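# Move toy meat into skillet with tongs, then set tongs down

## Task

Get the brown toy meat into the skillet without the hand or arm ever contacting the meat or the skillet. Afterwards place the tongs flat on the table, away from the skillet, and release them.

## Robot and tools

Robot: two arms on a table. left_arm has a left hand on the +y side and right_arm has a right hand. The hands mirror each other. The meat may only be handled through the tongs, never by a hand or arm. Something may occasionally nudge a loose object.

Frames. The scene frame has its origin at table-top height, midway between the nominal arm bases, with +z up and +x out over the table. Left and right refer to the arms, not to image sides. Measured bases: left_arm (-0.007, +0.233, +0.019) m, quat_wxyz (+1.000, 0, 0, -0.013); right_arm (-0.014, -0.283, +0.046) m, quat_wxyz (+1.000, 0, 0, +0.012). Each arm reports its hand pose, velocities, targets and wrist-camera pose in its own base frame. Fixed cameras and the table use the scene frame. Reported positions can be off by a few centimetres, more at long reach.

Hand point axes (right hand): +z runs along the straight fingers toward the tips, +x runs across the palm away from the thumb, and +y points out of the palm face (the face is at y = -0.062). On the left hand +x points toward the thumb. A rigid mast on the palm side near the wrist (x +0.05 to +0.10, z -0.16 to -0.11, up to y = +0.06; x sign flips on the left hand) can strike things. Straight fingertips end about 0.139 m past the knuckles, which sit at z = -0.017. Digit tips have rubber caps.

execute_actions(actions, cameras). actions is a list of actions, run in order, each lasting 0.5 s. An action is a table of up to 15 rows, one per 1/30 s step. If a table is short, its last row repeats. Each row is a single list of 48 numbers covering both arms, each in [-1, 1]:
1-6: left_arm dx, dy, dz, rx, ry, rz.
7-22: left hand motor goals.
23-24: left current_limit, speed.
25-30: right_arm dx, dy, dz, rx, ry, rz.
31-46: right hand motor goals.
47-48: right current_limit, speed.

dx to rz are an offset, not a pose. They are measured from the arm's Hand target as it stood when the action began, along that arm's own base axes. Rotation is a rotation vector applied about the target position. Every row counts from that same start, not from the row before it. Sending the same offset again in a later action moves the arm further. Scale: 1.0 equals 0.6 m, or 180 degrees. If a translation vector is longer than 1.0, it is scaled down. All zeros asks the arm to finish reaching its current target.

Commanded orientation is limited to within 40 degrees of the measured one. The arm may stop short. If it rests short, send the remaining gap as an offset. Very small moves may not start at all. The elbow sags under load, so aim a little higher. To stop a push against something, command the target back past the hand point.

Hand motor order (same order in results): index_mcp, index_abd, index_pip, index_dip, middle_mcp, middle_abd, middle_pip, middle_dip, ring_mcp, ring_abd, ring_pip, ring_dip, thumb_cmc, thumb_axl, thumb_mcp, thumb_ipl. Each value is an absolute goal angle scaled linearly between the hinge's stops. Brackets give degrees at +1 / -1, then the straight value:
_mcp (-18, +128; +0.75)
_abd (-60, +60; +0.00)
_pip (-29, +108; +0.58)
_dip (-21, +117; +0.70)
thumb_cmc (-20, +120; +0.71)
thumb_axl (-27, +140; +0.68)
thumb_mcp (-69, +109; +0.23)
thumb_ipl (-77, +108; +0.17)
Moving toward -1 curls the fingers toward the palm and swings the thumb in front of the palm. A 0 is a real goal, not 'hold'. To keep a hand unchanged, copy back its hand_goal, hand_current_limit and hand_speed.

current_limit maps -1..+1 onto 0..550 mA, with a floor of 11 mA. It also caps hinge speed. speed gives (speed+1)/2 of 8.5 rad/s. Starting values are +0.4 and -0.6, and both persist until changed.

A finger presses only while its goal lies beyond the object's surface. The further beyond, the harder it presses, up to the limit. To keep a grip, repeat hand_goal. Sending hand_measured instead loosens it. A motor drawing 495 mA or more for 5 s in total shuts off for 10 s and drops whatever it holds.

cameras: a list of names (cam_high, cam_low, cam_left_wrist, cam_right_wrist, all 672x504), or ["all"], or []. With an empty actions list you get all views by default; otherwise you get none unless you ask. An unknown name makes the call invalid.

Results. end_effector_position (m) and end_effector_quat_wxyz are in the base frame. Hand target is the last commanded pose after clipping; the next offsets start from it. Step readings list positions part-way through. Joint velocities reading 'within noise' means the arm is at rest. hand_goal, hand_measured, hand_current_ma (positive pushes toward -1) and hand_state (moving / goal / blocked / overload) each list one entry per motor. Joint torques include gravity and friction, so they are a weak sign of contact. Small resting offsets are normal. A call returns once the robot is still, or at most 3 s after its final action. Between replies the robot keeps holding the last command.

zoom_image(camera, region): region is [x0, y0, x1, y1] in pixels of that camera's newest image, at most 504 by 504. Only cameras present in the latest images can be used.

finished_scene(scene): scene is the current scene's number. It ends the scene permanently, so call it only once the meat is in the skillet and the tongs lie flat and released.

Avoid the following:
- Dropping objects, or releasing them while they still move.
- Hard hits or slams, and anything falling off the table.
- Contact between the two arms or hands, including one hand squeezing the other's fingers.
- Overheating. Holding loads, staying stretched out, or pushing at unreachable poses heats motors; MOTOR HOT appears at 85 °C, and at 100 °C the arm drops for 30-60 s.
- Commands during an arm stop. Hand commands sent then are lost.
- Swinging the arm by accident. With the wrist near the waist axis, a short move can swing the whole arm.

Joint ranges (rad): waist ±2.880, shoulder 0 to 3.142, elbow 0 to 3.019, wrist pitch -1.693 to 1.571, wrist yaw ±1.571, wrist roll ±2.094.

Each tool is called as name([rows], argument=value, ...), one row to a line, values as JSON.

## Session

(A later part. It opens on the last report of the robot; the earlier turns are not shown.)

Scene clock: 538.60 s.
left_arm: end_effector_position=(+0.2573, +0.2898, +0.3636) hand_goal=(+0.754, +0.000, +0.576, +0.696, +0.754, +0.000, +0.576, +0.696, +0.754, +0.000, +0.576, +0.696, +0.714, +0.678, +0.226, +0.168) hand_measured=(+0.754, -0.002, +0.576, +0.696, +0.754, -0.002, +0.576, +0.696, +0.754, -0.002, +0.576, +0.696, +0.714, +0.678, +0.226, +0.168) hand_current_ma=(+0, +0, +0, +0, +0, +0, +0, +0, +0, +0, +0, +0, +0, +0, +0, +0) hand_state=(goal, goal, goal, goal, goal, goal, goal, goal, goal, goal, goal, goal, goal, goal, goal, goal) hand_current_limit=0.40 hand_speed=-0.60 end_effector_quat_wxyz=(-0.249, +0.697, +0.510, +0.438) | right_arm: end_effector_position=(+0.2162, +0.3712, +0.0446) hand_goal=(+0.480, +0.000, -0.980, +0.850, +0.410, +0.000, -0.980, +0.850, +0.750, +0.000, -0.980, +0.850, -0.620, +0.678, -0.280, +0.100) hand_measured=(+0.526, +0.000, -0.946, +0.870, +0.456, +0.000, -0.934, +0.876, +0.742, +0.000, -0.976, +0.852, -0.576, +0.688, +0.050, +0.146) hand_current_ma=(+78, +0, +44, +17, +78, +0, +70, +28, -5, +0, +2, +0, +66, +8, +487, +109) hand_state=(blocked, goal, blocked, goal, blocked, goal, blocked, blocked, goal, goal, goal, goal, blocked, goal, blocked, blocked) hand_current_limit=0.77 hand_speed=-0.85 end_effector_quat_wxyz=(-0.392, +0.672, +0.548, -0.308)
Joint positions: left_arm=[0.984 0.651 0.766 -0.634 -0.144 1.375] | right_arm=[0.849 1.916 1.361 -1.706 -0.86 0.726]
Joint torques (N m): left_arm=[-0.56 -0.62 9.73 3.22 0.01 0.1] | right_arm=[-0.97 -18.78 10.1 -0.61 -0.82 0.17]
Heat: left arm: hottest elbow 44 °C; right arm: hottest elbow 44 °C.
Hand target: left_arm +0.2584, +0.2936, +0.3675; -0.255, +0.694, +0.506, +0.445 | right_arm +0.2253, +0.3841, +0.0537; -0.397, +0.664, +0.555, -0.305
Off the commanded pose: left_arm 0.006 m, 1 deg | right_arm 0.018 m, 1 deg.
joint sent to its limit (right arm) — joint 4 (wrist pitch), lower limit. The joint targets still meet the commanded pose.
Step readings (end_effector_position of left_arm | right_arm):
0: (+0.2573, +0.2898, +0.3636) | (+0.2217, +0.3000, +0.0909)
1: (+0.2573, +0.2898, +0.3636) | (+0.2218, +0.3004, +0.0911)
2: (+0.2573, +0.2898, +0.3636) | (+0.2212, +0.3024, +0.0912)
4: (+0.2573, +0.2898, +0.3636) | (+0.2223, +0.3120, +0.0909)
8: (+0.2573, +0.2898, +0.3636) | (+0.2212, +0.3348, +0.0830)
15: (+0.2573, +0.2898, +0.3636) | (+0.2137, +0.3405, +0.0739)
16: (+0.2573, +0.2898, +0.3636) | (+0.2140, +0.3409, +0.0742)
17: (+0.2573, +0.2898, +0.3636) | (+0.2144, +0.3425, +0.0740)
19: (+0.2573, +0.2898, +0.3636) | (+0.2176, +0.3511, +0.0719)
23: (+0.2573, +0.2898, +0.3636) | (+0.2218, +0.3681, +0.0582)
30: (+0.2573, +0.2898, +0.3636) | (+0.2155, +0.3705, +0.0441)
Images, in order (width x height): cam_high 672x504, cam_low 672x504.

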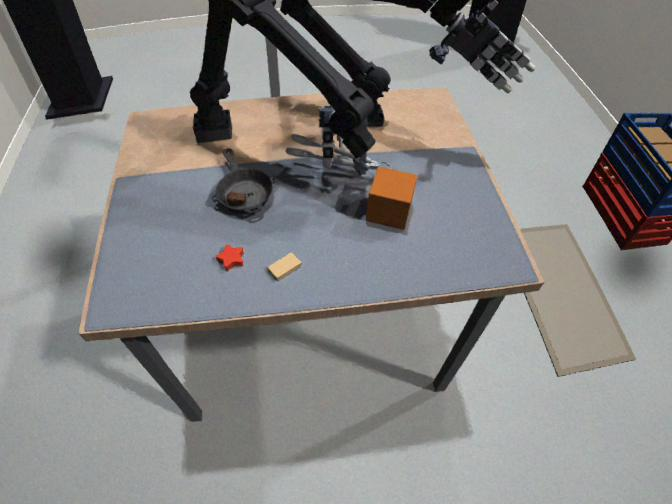

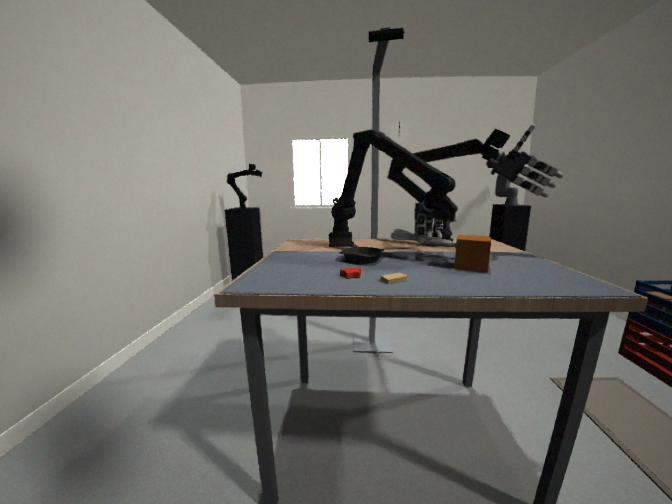

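execute_actions([
  [[0,0,0,0,0,0, 0.754,0,0.576,0.696,0.754,0,0.576,0.696,0.754,0,0.576,0.696,0.714,0.678,0.226,0.168,0.4,-0.6, 0,0,-0.04,0.03,0,0, 0.50,0,-0.98,0.85, 0.43,0,-0.98,0.85, 0.75,0,-0.98,0.85, -0.62,0.677,-0.28,0.1, 0.77,-0.85]],
  [[0,0,0,0,0,0, 0.754,0,0.576,0.696,0.754,0,0.576,0.696,0.754,0,0.576,0.696,0.714,0.678,0.226,0.168,0.4,-0.6, 0,0,-0.03,0,0,0, 0.52,0,-0.98,0.85, 0.45,0,-0.98,0.85, 0.75,0,-0.98,0.85, -0.62,0.677,-0.28,0.1, 0.77,-0.85]],
], cameras=["cam_high","cam_low"])

zoom_image(camera="cam_high", region=[242, 122, 422, 222])

zoom_image(camera="cam_low", region=[360, 205, 500, 285])

Scene clock: 547.63 s.
left_arm: end_effector_position=(+0.2573, +0.2898, +0.3636) hand_goal=(+0.754, +0.000, +0.576, +0.696, +0.754, +0.000, +0.576, +0.696, +0.754, +0.000, +0.576, +0.696, +0.714, +0.678, +0.226, +0.168) hand_measured=(+0.754, -0.002, +0.576, +0.696, +0.754, -0.002, +0.576, +0.696, +0.754, -0.002, +0.576, +0.696, +0.714, +0.678, +0.226, +0.168) hand_current_ma=(+0, +0, +0, +0, +0, +0, +0, +0, +0, +0, +0, +0, +0, +0, +0, +0) hand_state=(goal, goal, goal, goal, goal, goal, goal, goal, goal, goal, goal, goal, goal, goal, goal, goal) hand_current_limit=0.40 hand_speed=-0.60 end_effector_quat_wxyz=(-0.249, +0.697, +0.510, +0.438) | right_arm: end_effector_position=(+0.2212, +0.3826, +0.0154) hand_goal=(+0.520, +0.000, -0.980, +0.850, +0.450, +0.000, -0.980, +0.850, +0.750, +0.000, -0.980, +0.850, -0.620, +0.678, -0.280, +0.100) hand_measured=(+0.564, +0.000, -0.946, +0.870, +0.492, +0.000, -0.934, +0.876, +0.742, +0.000, -0.976, +0.852, -0.576, +0.688, +0.050, +0.146) hand_current_ma=(+73, +0, +44, +17, +68, +0, +70, +28, -5, +0, +2, +0, +66, +8, +487, +109) hand_state=(blocked, goal, blocked, goal, blocked, goal, blocked, blocked, goal, goal, goal, goal, blocked, goal, blocked, blocked) hand_current_limit=0.77 hand_speed=-0.85 end_effector_quat_wxyz=(-0.423, +0.648, +0.567, -0.284)
Joint positions: left_arm=[0.984 0.651 0.766 -0.634 -0.144 1.375] | right_arm=[0.836 1.963 1.342 -1.642 -0.895 0.627]
Joint torques (N m): left_arm=[-0.56 -0.62 9.73 3.22 0.01 0.1] | right_arm=[-1.38 -18.43 6.94 -0.35 -0.84 -0.08]
Heat: left arm: hottest elbow 44 °C; right arm: hottest elbow 43 °C.
Hand target: left_arm +0.2584, +0.2936, +0.3675; -0.255, +0.694, +0.506, +0.445 | right_arm +0.2253, +0.3842, +0.0116; -0.428, +0.645, +0.569, -0.278
Off the commanded pose: left_arm 0.006 m, 1 deg | right_arm 0.006 m, 1 deg.
Step readings (end_effector_position of left_arm | right_arm):
0: (+0.2573, +0.2898, +0.3636) | (+0.2162, +0.3712, +0.0446)
1: (+0.2573, +0.2898, +0.3636) | (+0.2161, +0.3714, +0.0446)
2: (+0.2573, +0.2898, +0.3636) | (+0.2159, +0.3727, +0.0447)
4: (+0.2573, +0.2898, +0.3636) | (+0.2168, +0.3770, +0.0442)
8: (+0.2573, +0.2898, +0.3636) | (+0.2202, +0.3833, +0.0417)
15: (+0.2573, +0.2898, +0.3636) | (+0.2220, +0.3828, +0.0359)
16: (+0.2573, +0.2898, +0.3636) | (+0.2218, +0.3827, +0.0352)
17: (+0.2573, +0.2898, +0.3636) | (+0.2222, +0.3830, +0.0340)
19: (+0.2573, +0.2898, +0.3636) | (+0.2226, +0.3839, +0.0311)
23: (+0.2573, +0.2898, +0.3636) | (+0.2225, +0.3839, +0.0221)
30: (+0.2573, +0.2898, +0.3636) | (+0.2212, +0.3825, +0.0154)
Images, in order (width x height): cam_high 672x504, cam_low 672x504.

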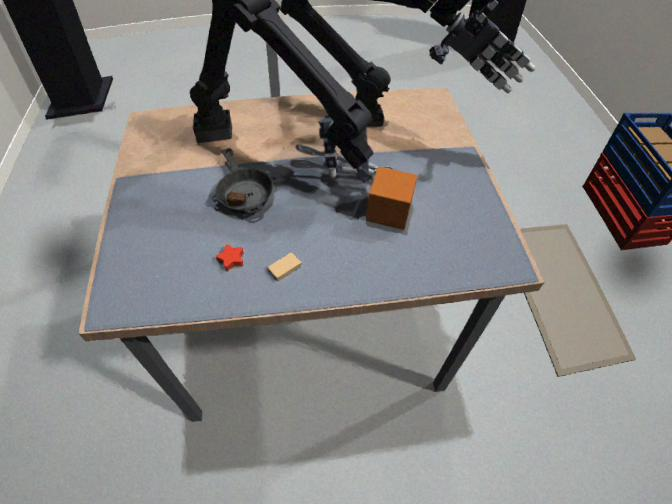

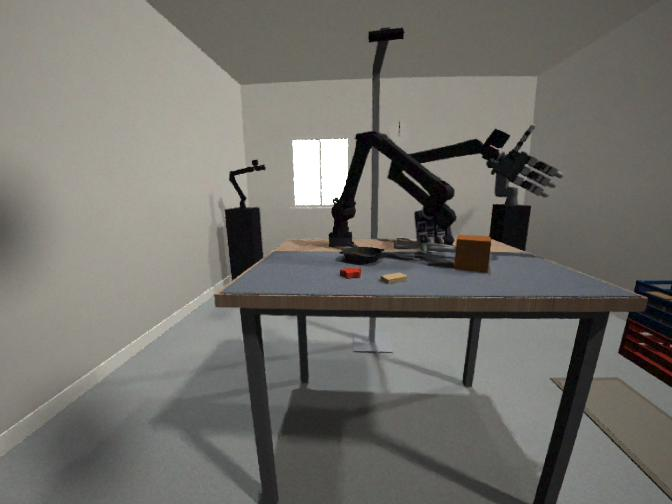

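Scaled by 2.800.

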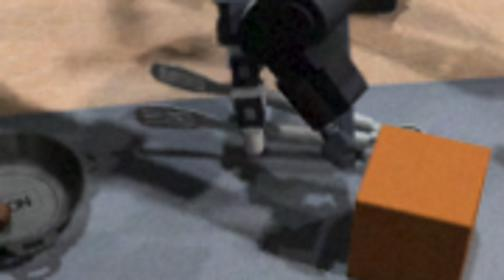

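Scaled by 3.600.

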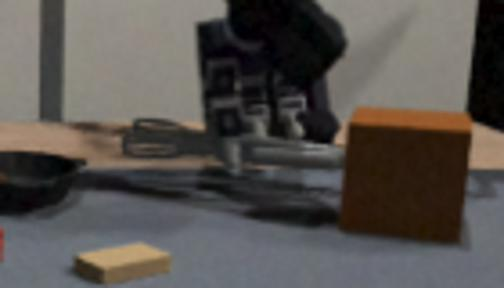

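execute_actions([
  [[0,0,0,0,0,0, 0.754,0,0.576,0.696,0.754,0,0.576,0.696,0.754,0,0.576,0.696,0.714,0.678,0.226,0.168,0.4,-0.6, 0,0,-0.02,0.02,0,0, 0.52,0,-0.98,0.85, 0.45,0,-0.98,0.85, 0.75,0,-0.98,0.85, -0.62,0.677,-0.28,0.1, 0.77,-0.85]],
  [[0,0,0,0,0,0, 0.754,0,0.576,0.696,0.754,0,0.576,0.696,0.754,0,0.576,0.696,0.714,0.678,0.226,0.168,0.4,-0.6, 0,0,-0.02,0,0,0, 0.52,0,-0.98,0.85, 0.45,0,-0.98,0.85, 0.75,0,-0.98,0.85, -0.62,0.677,-0.28,0.1, 0.77,-0.85]],
], cameras=["cam_high","cam_low"])

zoom_image(camera="cam_high", region=[242, 122, 422, 222])

zoom_image(camera="cam_low", region=[380, 225, 470, 275])

Scene clock: 553.90 s.
left_arm: end_effector_position=(+0.2573, +0.2898, +0.3636) hand_goal=(+0.754, +0.000, +0.576, +0.696, +0.754, +0.000, +0.576, +0.696, +0.754, +0.000, +0.576, +0.696, +0.714, +0.678, +0.226, +0.168) hand_measured=(+0.754, -0.002, +0.576, +0.696, +0.754, -0.002, +0.576, +0.696, +0.754, -0.002, +0.576, +0.696, +0.714, +0.678, +0.226, +0.168) hand_current_ma=(+0, +0, +0, +0, +0, +0, +0, +0, +0, +0, +0, +0, +0, +0, +0, +0) hand_state=(goal, goal, goal, goal, goal, goal, goal, goal, goal, goal, goal, goal, goal, goal, goal, goal) hand_current_limit=0.40 hand_speed=-0.60 end_effector_quat_wxyz=(-0.249, +0.697, +0.510, +0.438) | right_arm: end_effector_position=(+0.2238, +0.3862, -0.0039) hand_goal=(+0.520, +0.000, -0.980, +0.850, +0.450, +0.000, -0.980, +0.850, +0.750, +0.000, -0.980, +0.850, -0.620, +0.678, -0.280, +0.100) hand_measured=(+0.578, +0.000, -0.934, +0.872, +0.492, +0.000, -0.950, +0.872, +0.742, +0.000, -0.976, +0.852, -0.580, +0.688, +0.050, +0.146) hand_current_ma=(+107, +0, +67, +23, +66, +0, +35, +21, -5, +0, +2, +0, +56, +8, +487, +109) hand_state=(blocked, goal, blocked, blocked, blocked, goal, blocked, blocked, goal, goal, goal, goal, blocked, goal, blocked, blocked) hand_current_limit=0.77 hand_speed=-0.85 end_effector_quat_wxyz=(-0.445, +0.631, +0.581, -0.258)
Joint positions: left_arm=[0.984 0.651 0.766 -0.634 -0.144 1.375] | right_arm=[0.823 1.98 1.307 -1.579 -0.919 0.557]
Joint torques (N m): left_arm=[-0.56 -0.62 9.72 3.23 0.01 0.1] | right_arm=[-1.79 -17.67 6.42 -0.14 -0.84 -0.01]
Heat: left arm: hottest elbow 44 °C; right arm: hottest elbow 43 °C.
Hand target: left_arm +0.2584, +0.2936, +0.3675; -0.255, +0.694, +0.506, +0.445 | right_arm +0.2254, +0.3842, -0.0124; -0.448, +0.631, +0.578, -0.260
Off the commanded pose: left_arm 0.006 m, 1 deg | right_arm 0.009 m, 1 deg.
Step readings (end_effector_position of left_arm | right_arm):
0: (+0.2573, +0.2898, +0.3636) | (+0.2212, +0.3827, +0.0154)
1: (+0.2573, +0.2898, +0.3636) | (+0.2214, +0.3827, +0.0154)
2: (+0.2573, +0.2898, +0.3636) | (+0.2215, +0.3833, +0.0146)
4: (+0.2573, +0.2898, +0.3636) | (+0.2213, +0.3850, +0.0124)
8: (+0.2573, +0.2898, +0.3636) | (+0.2204, +0.3828, +0.0071)
15: (+0.2573, +0.2898, +0.3636) | (+0.2217, +0.3833, +0.0053)
16: (+0.2573, +0.2898, +0.3636) | (+0.2218, +0.3835, +0.0053)
17: (+0.2573, +0.2898, +0.3636) | (+0.2222, +0.3839, +0.0049)
19: (+0.2573, +0.2898, +0.3636) | (+0.2232, +0.3850, +0.0034)
23: (+0.2573, +0.2898, +0.3636) | (+0.2242, +0.3863, -0.0010)
30: (+0.2573, +0.2898, +0.3636) | (+0.2238, +0.3861, -0.0039)
Images, in order (width x height): cam_high 672x504, cam_low 672x504.

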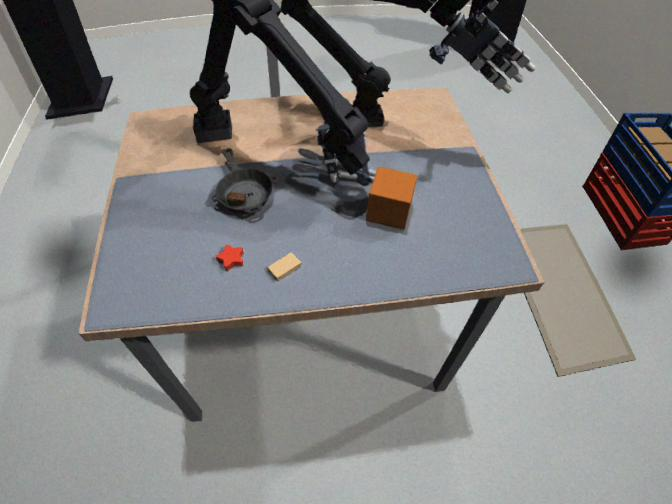

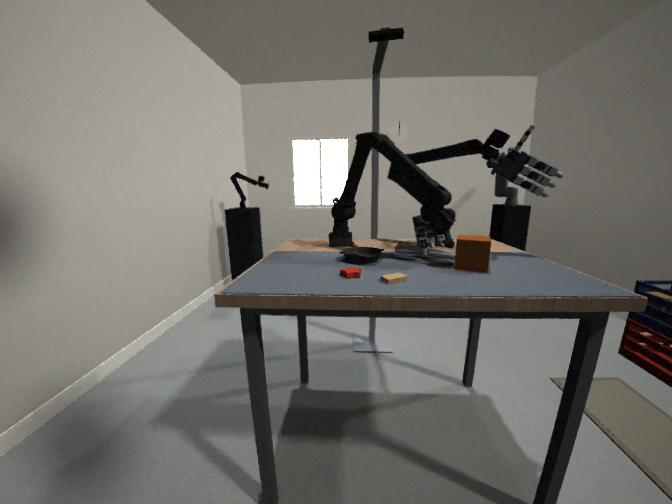

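Scaled by 2.800.

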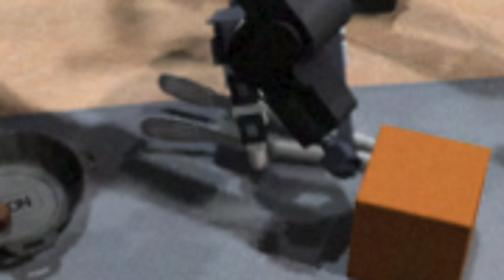

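Scaled by 5.600.

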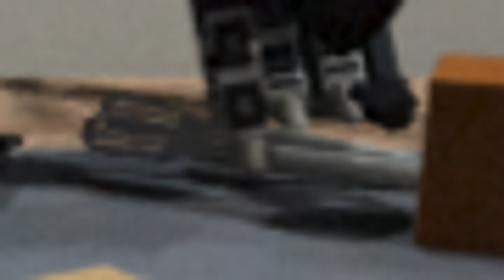

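execute_actions([
  [[0,0,0,0,0,0, 0.754,0,0.576,0.696,0.754,0,0.576,0.696,0.754,0,0.576,0.696,0.714,0.678,0.226,0.168,0.4,-0.6, 0,0,-0.012,0.01,0,0, 0.54,0,-0.98,0.85, 0.47,0,-0.98,0.85, 0.75,0,-0.98,0.85, -0.62,0.677,-0.28,0.1, 0.77,-0.85]],
], cameras=["cam_high","cam_low"])

zoom_image(camera="cam_high", region=[242, 122, 422, 222])

zoom_image(camera="cam_low", region=[380, 225, 470, 275])

Scene clock: 563.40 s.
left_arm: end_effector_position=(+0.2573, +0.2898, +0.3636) hand_goal=(+0.754, +0.000, +0.576, +0.696, +0.754, +0.000, +0.576, +0.696, +0.754, +0.000, +0.576, +0.696, +0.714, +0.678, +0.226, +0.168) hand_measured=(+0.754, -0.002, +0.576, +0.696, +0.754, -0.002, +0.576, +0.696, +0.754, -0.002, +0.576, +0.696, +0.714, +0.678, +0.226, +0.168) hand_current_ma=(+0, +0, +0, +0, +0, +0, +0, +0, +0, +0, +0, +0, +0, +0, +0, +0) hand_state=(goal, goal, goal, goal, goal, goal, goal, goal, goal, goal, goal, goal, goal, goal, goal, goal) hand_current_limit=0.40 hand_speed=-0.60 end_effector_quat_wxyz=(-0.249, +0.697, +0.510, +0.438) | right_arm: end_effector_position=(+0.2239, +0.3860, -0.0094) hand_goal=(+0.540, +0.000, -0.980, +0.850, +0.470, +0.000, -0.980, +0.850, +0.750, +0.000, -0.980, +0.850, -0.620, +0.678, -0.280, +0.100) hand_measured=(+0.586, +0.000, -0.932, +0.874, +0.508, +0.000, -0.958, +0.866, +0.742, +0.000, -0.976, +0.852, -0.578, +0.688, +0.050, +0.146) hand_current_ma=(+74, +0, +71, +24, +54, +0, +20, +13, -5, +0, +2, +0, +59, +9, +487, +109) hand_state=(blocked, goal, blocked, blocked, blocked, goal, blocked, goal, goal, goal, goal, goal, blocked, goal, blocked, blocked) hand_current_limit=0.77 hand_speed=-0.85 end_effector_quat_wxyz=(-0.454, +0.625, +0.584, -0.249)
Joint positions: left_arm=[0.984 0.651 0.766 -0.634 -0.144 1.375] | right_arm=[0.816 1.984 1.292 -1.56 -0.932 0.532]
Joint torques (N m): left_arm=[-0.56 -0.62 9.73 3.23 0.01 0.1] | right_arm=[-2.2 -16.85 5.97 -0.24 -0.83 -0.11]
Heat: left arm: hottest elbow 44 °C; right arm: hottest elbow 42 °C.
Hand target: left_arm +0.2584, +0.2936, +0.3675; -0.255, +0.694, +0.506, +0.445 | right_arm +0.2253, +0.3842, -0.0195; -0.458, +0.624, +0.582, -0.251
Off the commanded pose: left_arm 0.006 m, 1 deg | right_arm 0.010 m, 1 deg.
Step readings (end_effector_position of left_arm | right_arm):
0: (+0.2573, +0.2898, +0.3636) | (+0.2238, +0.3862, -0.0039)
1: (+0.2573, +0.2898, +0.3636) | (+0.2238, +0.3862, -0.0039)
2: (+0.2573, +0.2898, +0.3636) | (+0.2239, +0.3863, -0.0043)
4: (+0.2573, +0.2898, +0.3636) | (+0.2242, +0.3866, -0.0054)
8: (+0.2573, +0.2898, +0.3636) | (+0.2239, +0.3861, -0.0084)
15: (+0.2573, +0.2898, +0.3636) | (+0.2239, +0.3860, -0.0094)
Images, in order (width x height): cam_high 672x504, cam_low 672x504.

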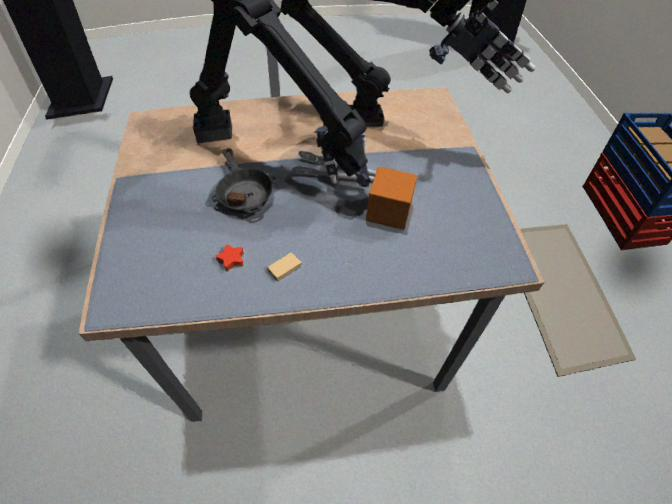

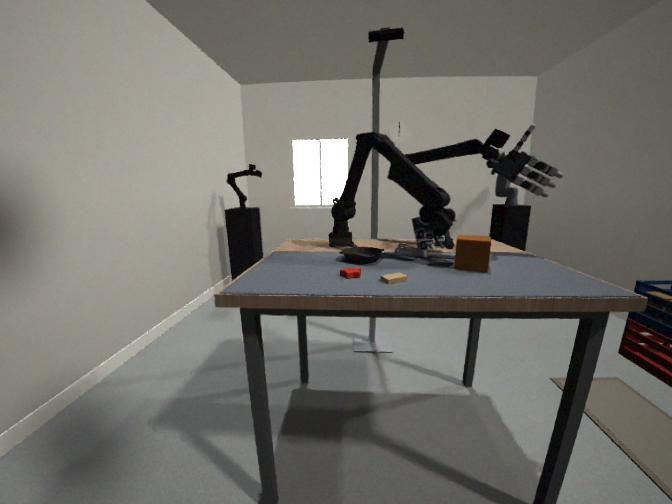

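Scaled by 2.800.

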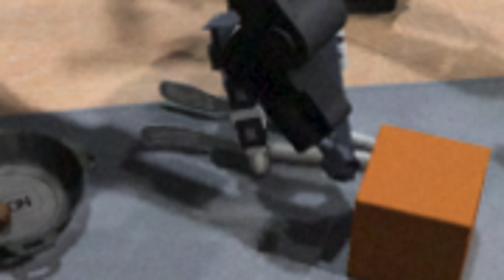

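Scaled by 5.600.

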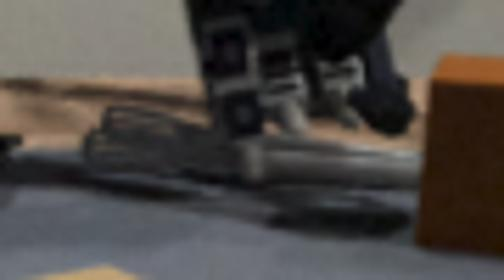

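execute_actions([
  [[0,0,0,0,0,0, 0.754,0,0.576,0.696,0.754,0,0.576,0.696,0.754,0,0.576,0.696,0.714,0.678,0.226,0.168,0.4,-0.6, 0,0,0.005,0,0,0, 0.62,0,-0.98,0.85, 0.56,0,-0.98,0.85, 0.8,0,-0.98,0.85, -0.62,0.677,-0.2,0.1, 0.77,-0.85]],
  [[0,0,0,0,0,0, 0.754,0,0.576,0.696,0.754,0,0.576,0.696,0.754,0,0.576,0.696,0.714,0.678,0.226,0.168,0.4,-0.6, 0,0,0,0,0,0, 0.74,0,-0.98,0.85, 0.70,0,-0.98,0.85, 0.85,0,-0.98,0.85, -0.62,0.677,-0.1,0.1, 0.77,-0.85]],
  [[0,0,0,0,0,0, 0.754,0,0.576,0.696,0.754,0,0.576,0.696,0.754,0,0.576,0.696,0.714,0.678,0.226,0.168,0.4,-0.6, 0,0,0,0,0,0, 0.86,0,-0.98,0.85, 0.84,0,-0.98,0.85, 0.9,0,-0.98,0.85, -0.62,0.677,0.02,0.1, 0.77,-0.85]],
  [[0,0,0,0,0,0, 0.754,0,0.576,0.696,0.754,0,0.576,0.696,0.754,0,0.576,0.696,0.714,0.678,0.226,0.168,0.4,-0.6, 0,0,0,0,0,0, 0.96,0,-0.98,0.85, 0.96,0,-0.98,0.85, 0.95,0,-0.98,0.85, -0.62,0.677,0.15,0.1, 0.77,-0.85]],
], cameras=["cam_high","cam_low","cam_right_wrist"])

zoom_image(camera="cam_high", region=[242, 122, 422, 222])

zoom_image(camera="cam_low", region=[380, 225, 470, 275])

Scene clock: 575.53 s.
left_arm: end_effector_position=(+0.2573, +0.2898, +0.3636) hand_goal=(+0.754, +0.000, +0.576, +0.696, +0.754, +0.000, +0.576, +0.696, +0.754, +0.000, +0.576, +0.696, +0.714, +0.678, +0.226, +0.168) hand_measured=(+0.754, -0.002, +0.576, +0.696, +0.754, -0.002, +0.576, +0.696, +0.754, -0.002, +0.576, +0.696, +0.714, +0.678, +0.226, +0.168) hand_current_ma=(+0, +0, +0, +0, +0, +0, +0, +0, +0, +0, +0, +0, +0, +0, +0, +0) hand_state=(goal, goal, goal, goal, goal, goal, goal, goal, goal, goal, goal, goal, goal, goal, goal, goal) hand_current_limit=0.40 hand_speed=-0.60 end_effector_quat_wxyz=(-0.249, +0.697, +0.510, +0.438) | right_arm: end_effector_position=(+0.2257, +0.3857, -0.0092) hand_goal=(+0.960, +0.000, -0.980, +0.850, +0.960, +0.000, -0.980, +0.850, +0.950, +0.000, -0.980, +0.850, -0.620, +0.678, +0.150, +0.100) hand_measured=(+0.944, +0.000, -0.976, +0.852, +0.944, +0.000, -0.976, +0.852, +0.934, +0.000, -0.976, +0.852, -0.612, +0.680, +0.144, +0.102) hand_current_ma=(-14, +0, +2, +1, -15, +0, +1, +1, -13, +0, +2, +0, +4, +1, -4, +1) hand_state=(goal, goal, goal, goal, goal, goal, goal, goal, goal, goal, goal, goal, goal, goal, goal, goal) hand_current_limit=0.77 hand_speed=-0.85 end_effector_quat_wxyz=(-0.456, +0.625, +0.583, -0.247)
Joint positions: left_arm=[0.984 0.651 0.766 -0.634 -0.144 1.375] | right_arm=[0.811 1.984 1.292 -1.56 -0.933 0.527]
Joint torques (N m): left_arm=[-0.56 -0.62 9.73 3.23 0.01 0.1] | right_arm=[-1.32 -17.79 6.2 -0.25 -0.8 -0.02]
Heat: left arm: hottest elbow 44 °C; right arm: hottest elbow 42 °C.
Hand target: left_arm +0.2584, +0.2936, +0.3675; -0.255, +0.694, +0.506, +0.445 | right_arm +0.2253, +0.3842, -0.0165; -0.458, +0.624, +0.582, -0.251
Off the commanded pose: left_arm 0.006 m, 1 deg | right_arm 0.007 m, 1 deg.
Step readings (end_effector_position of left_arm | right_arm):
0: (+0.2573, +0.2898, +0.3636) | (+0.2239, +0.3860, -0.0094)
1: (+0.2573, +0.2898, +0.3636) | (+0.2239, +0.3860, -0.0094)
2: (+0.2573, +0.2898, +0.3636) | (+0.2239, +0.3860, -0.0094)
4: (+0.2573, +0.2898, +0.3636) | (+0.2239, +0.3863, -0.0093)
8: (+0.2573, +0.2898, +0.3636) | (+0.2248, +0.3862, -0.0092)
15: (+0.2573, +0.2898, +0.3636) | (+0.2248, +0.3862, -0.0092)
16: (+0.2573, +0.2898, +0.3636) | (+0.2248, +0.3862, -0.0092)
17: (+0.2573, +0.2898, +0.3636) | (+0.2248, +0.3862, -0.0092)
19: (+0.2573, +0.2898, +0.3636) | (+0.2249, +0.3861, -0.0092)
23: (+0.2573, +0.2898, +0.3636) | (+0.2252, +0.3860, -0.0092)
30: (+0.2573, +0.2898, +0.3636) | (+0.2257, +0.3857, -0.0092)
31: (+0.2573, +0.2898, +0.3636) | (+0.2257, +0.3857, -0.0092)
32: (+0.2573, +0.2898, +0.3636) | (+0.2257, +0.3857, -0.0092)
34: (+0.2573, +0.2898, +0.3636) | (+0.2257, +0.3857, -0.0092)
38: (+0.2573, +0.2898, +0.3636) | (+0.2257, +0.3857, -0.0092)
45: (+0.2573, +0.2898, +0.3636) | (+0.2257, +0.3857, -0.0092)
46: (+0.2573, +0.2898, +0.3636) | (+0.2257, +0.3857, -0.0092)
47: (+0.2573, +0.2898, +0.3636) | (+0.2257, +0.3857, -0.0092)
49: (+0.2573, +0.2898, +0.3636) | (+0.2257, +0.3857, -0.0092)
53: (+0.2573, +0.2898, +0.3636) | (+0.2257, +0.3857, -0.0092)
60: (+0.2573, +0.2898, +0.3636) | (+0.2257, +0.3857, -0.0092)
Images, in order (width x height): cam_high 672x504, cam_low 672x504, cam_right_wrist 672x504.

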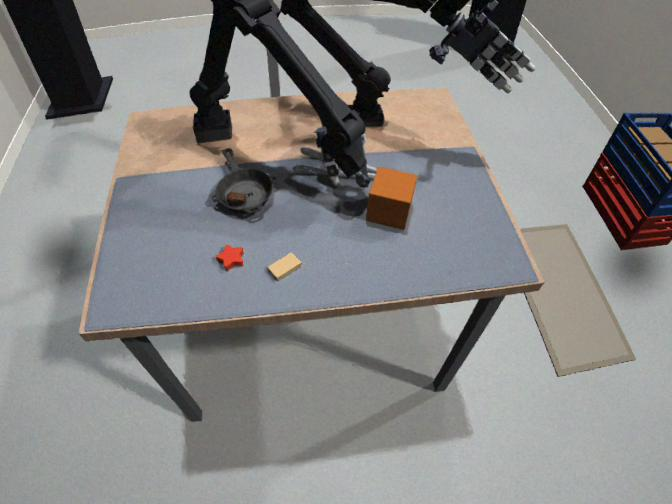

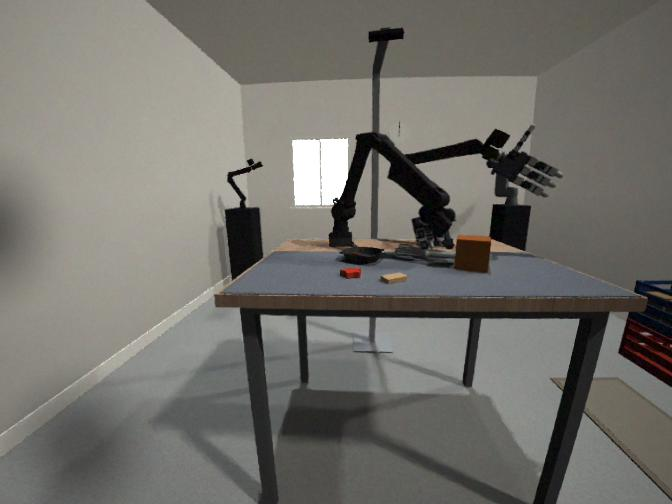

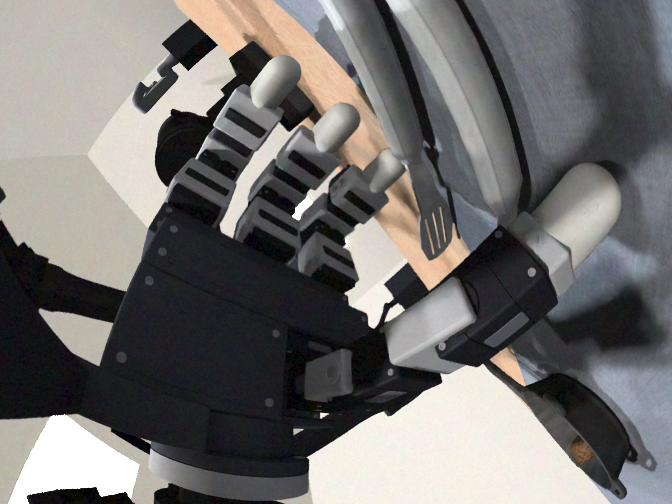

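Scaled by 2.800.

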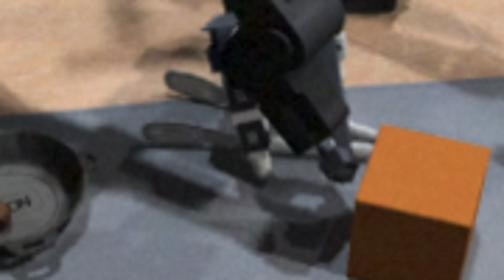

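Scaled by 5.600.

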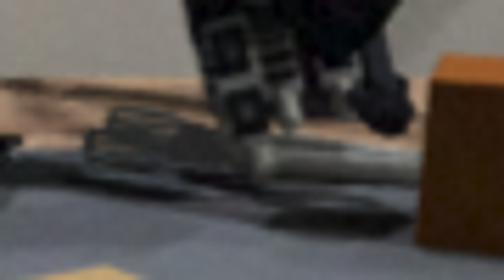

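execute_actions([
  [[0,0,0,0,0,0, 0.754,0,0.576,0.696,0.754,0,0.576,0.696,0.754,0,0.576,0.696,0.714,0.678,0.226,0.168,0.4,-0.6, 0,0,0.05,0,0,0, 0.96,0,-0.98,0.85, 0.96,0,-0.98,0.85, 0.95,0,-0.98,0.85, -0.62,0.677,0.15,0.1, 0.5,-0.85]],
  [[0,0,0,0,0,0, 0.754,0,0.576,0.696,0.754,0,0.576,0.696,0.754,0,0.576,0.696,0.714,0.678,0.226,0.168,0.4,-0.6, 0,0,0.08,0,0,0, 0.96,0,-0.98,0.85, 0.96,0,-0.98,0.85, 0.95,0,-0.98,0.85, -0.62,0.677,0.15,0.1, 0.5,-0.85]],
  [[0,0,0,0,0,0, 0.754,0,0.576,0.696,0.754,0,0.576,0.696,0.754,0,0.576,0.696,0.714,0.678,0.226,0.168,0.4,-0.6, 0,0,0.08,0,0,0, 0.96,0,-0.98,0.85, 0.96,0,-0.98,0.85, 0.95,0,-0.98,0.85, -0.62,0.677,0.15,0.1, 0.5,-0.85]],
], cameras=["cam_high","cam_low","cam_right_wrist"])

zoom_image(camera="cam_high", region=[202, 122, 422, 232])

zoom_image(camera="cam_low", region=[320, 215, 500, 295])

Scene clock: 584.73 s.
left_arm: end_effector_position=(+0.2573, +0.2898, +0.3636) hand_goal=(+0.754, +0.000, +0.576, +0.696, +0.754, +0.000, +0.576, +0.696, +0.754, +0.000, +0.576, +0.696, +0.714, +0.678, +0.226, +0.168) hand_measured=(+0.754, -0.002, +0.576, +0.696, +0.754, -0.002, +0.576, +0.696, +0.754, -0.002, +0.576, +0.696, +0.714, +0.678, +0.226, +0.168) hand_current_ma=(+0, +0, +0, +0, +0, +0, +0, +0, +0, +0, +0, +0, +0, +0, +0, +0) hand_state=(goal, goal, goal, goal, goal, goal, goal, goal, goal, goal, goal, goal, goal, goal, goal, goal) hand_current_limit=0.40 hand_speed=-0.60 end_effector_quat_wxyz=(-0.249, +0.697, +0.510, +0.438) | right_arm: end_effector_position=(+0.2218, +0.3779, +0.1077) hand_goal=(+0.960, +0.000, -0.980, +0.850, +0.960, +0.000, -0.980, +0.850, +0.950, +0.000, -0.980, +0.850, -0.620, +0.678, +0.150, +0.100) hand_measured=(+0.946, +0.000, -0.976, +0.852, +0.944, +0.000, -0.976, +0.852, +0.936, +0.000, -0.976, +0.852, -0.614, +0.680, +0.144, +0.102) hand_current_ma=(-12, +0, +2, +1, -13, +0, +1, +1, -11, +0, +2, +0, +3, +1, -3, +1) hand_state=(goal, goal, goal, goal, goal, goal, goal, goal, goal, goal, goal, goal, goal, goal, goal, goal) hand_current_limit=0.50 hand_speed=-0.85 end_effector_quat_wxyz=(-0.451, +0.641, +0.583, -0.214)
Joint positions: left_arm=[0.984 0.651 0.766 -0.634 -0.144 1.375] | right_arm=[0.811 1.743 1.316 -1.7 -0.938 0.619]
Joint torques (N m): left_arm=[-0.56 -0.62 9.72 3.22 0.01 0.11] | right_arm=[-0.97 -15.03 10.41 -0.47 -0.81 0.24]
Heat: left arm: hottest elbow 44 °C; right arm: hottest elbow 41 °C.
Hand target: left_arm +0.2584, +0.2936, +0.3675; -0.255, +0.694, +0.506, +0.445 | right_arm +0.2253, +0.3841, +0.1094; -0.458, +0.624, +0.582, -0.251
Off the commanded pose: left_arm 0.006 m, 1 deg | right_arm 0.007 m, 5 deg.
joint sent to its limit (right arm) — joint 4 (wrist pitch), lower limit. The joint targets are off in orientation, not in position.
Step readings (end_effector_position of left_arm | right_arm):
0: (+0.2573, +0.2898, +0.3636) | (+0.2257, +0.3857, -0.0092)
1: (+0.2573, +0.2898, +0.3636) | (+0.2257, +0.3857, -0.0092)
2: (+0.2573, +0.2898, +0.3636) | (+0.2253, +0.3853, -0.0090)
4: (+0.2573, +0.2898, +0.3636) | (+0.2233, +0.3832, -0.0070)
8: (+0.2573, +0.2898, +0.3636) | (+0.2209, +0.3806, +0.0015)
15: (+0.2573, +0.2898, +0.3636) | (+0.2208, +0.3806, +0.0102)
16: (+0.2573, +0.2898, +0.3636) | (+0.2207, +0.3804, +0.0103)
17: (+0.2573, +0.2898, +0.3636) | (+0.2196, +0.3793, +0.0117)
19: (+0.2573, +0.2898, +0.3636) | (+0.2166, +0.3762, +0.0178)
23: (+0.2573, +0.2898, +0.3636) | (+0.2149, +0.3744, +0.0399)
30: (+0.2573, +0.2898, +0.3636) | (+0.2199, +0.3799, +0.0597)
31: (+0.2573, +0.2898, +0.3636) | (+0.2198, +0.3799, +0.0597)
32: (+0.2573, +0.2898, +0.3636) | (+0.2198, +0.3795, +0.0603)
34: (+0.2573, +0.2898, +0.3636) | (+0.2198, +0.3786, +0.0646)
38: (+0.2573, +0.2898, +0.3636) | (+0.2208, +0.3784, +0.0871)
45: (+0.2573, +0.2898, +0.3636) | (+0.2221, +0.3788, +0.1079)
Images, in order (width x height): cam_high 672x504, cam_low 672x504, cam_right_wrist 672x504.

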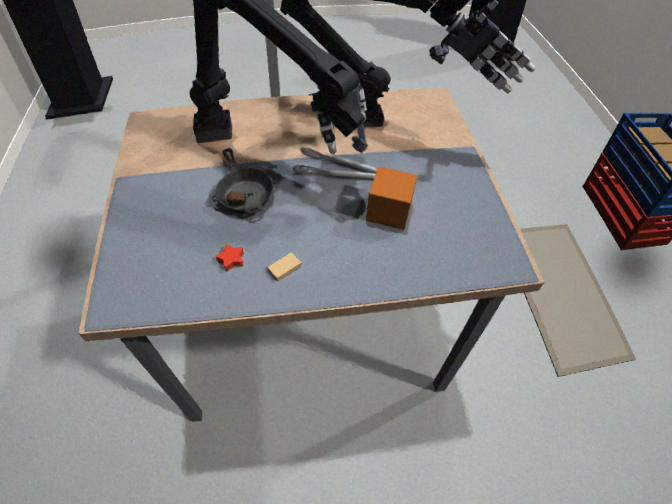

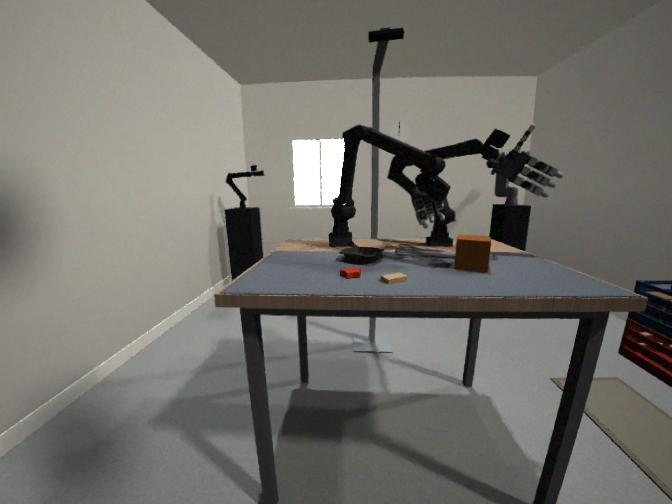

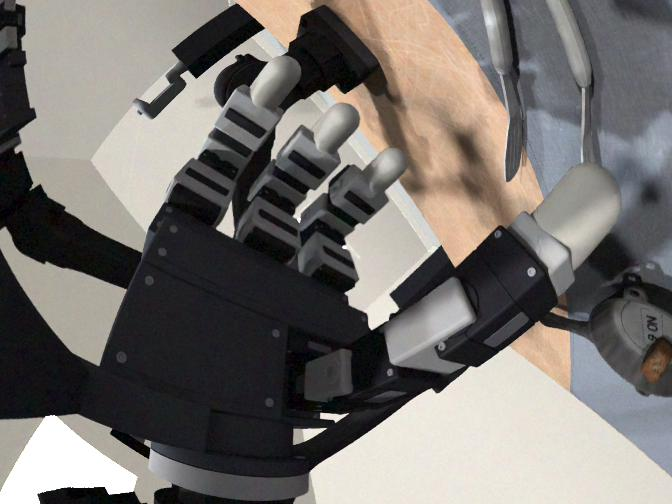

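Scaled by 2.291.

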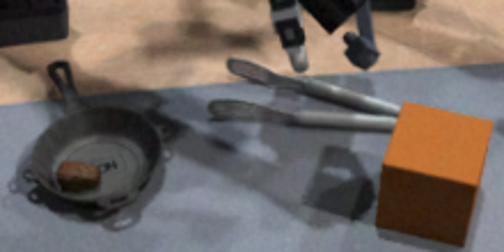

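Scaled by 2.800.

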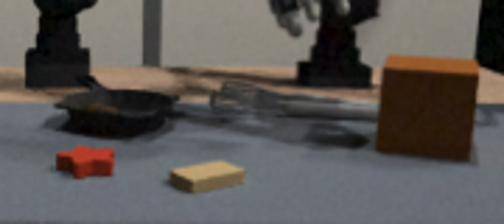

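zoom_image(camera="cam_low", region=[385, 235, 465, 275])

zoom_image(camera="cam_high", region=[285, 140, 385, 200])

Scaled by 6.300.

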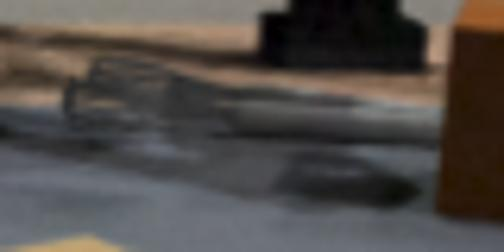

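Scaled by 5.040.

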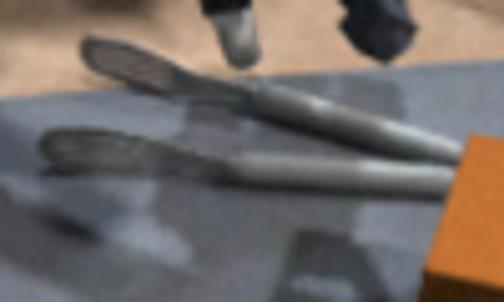

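finished_scene(scene=3)

The scene is finished: the task was done.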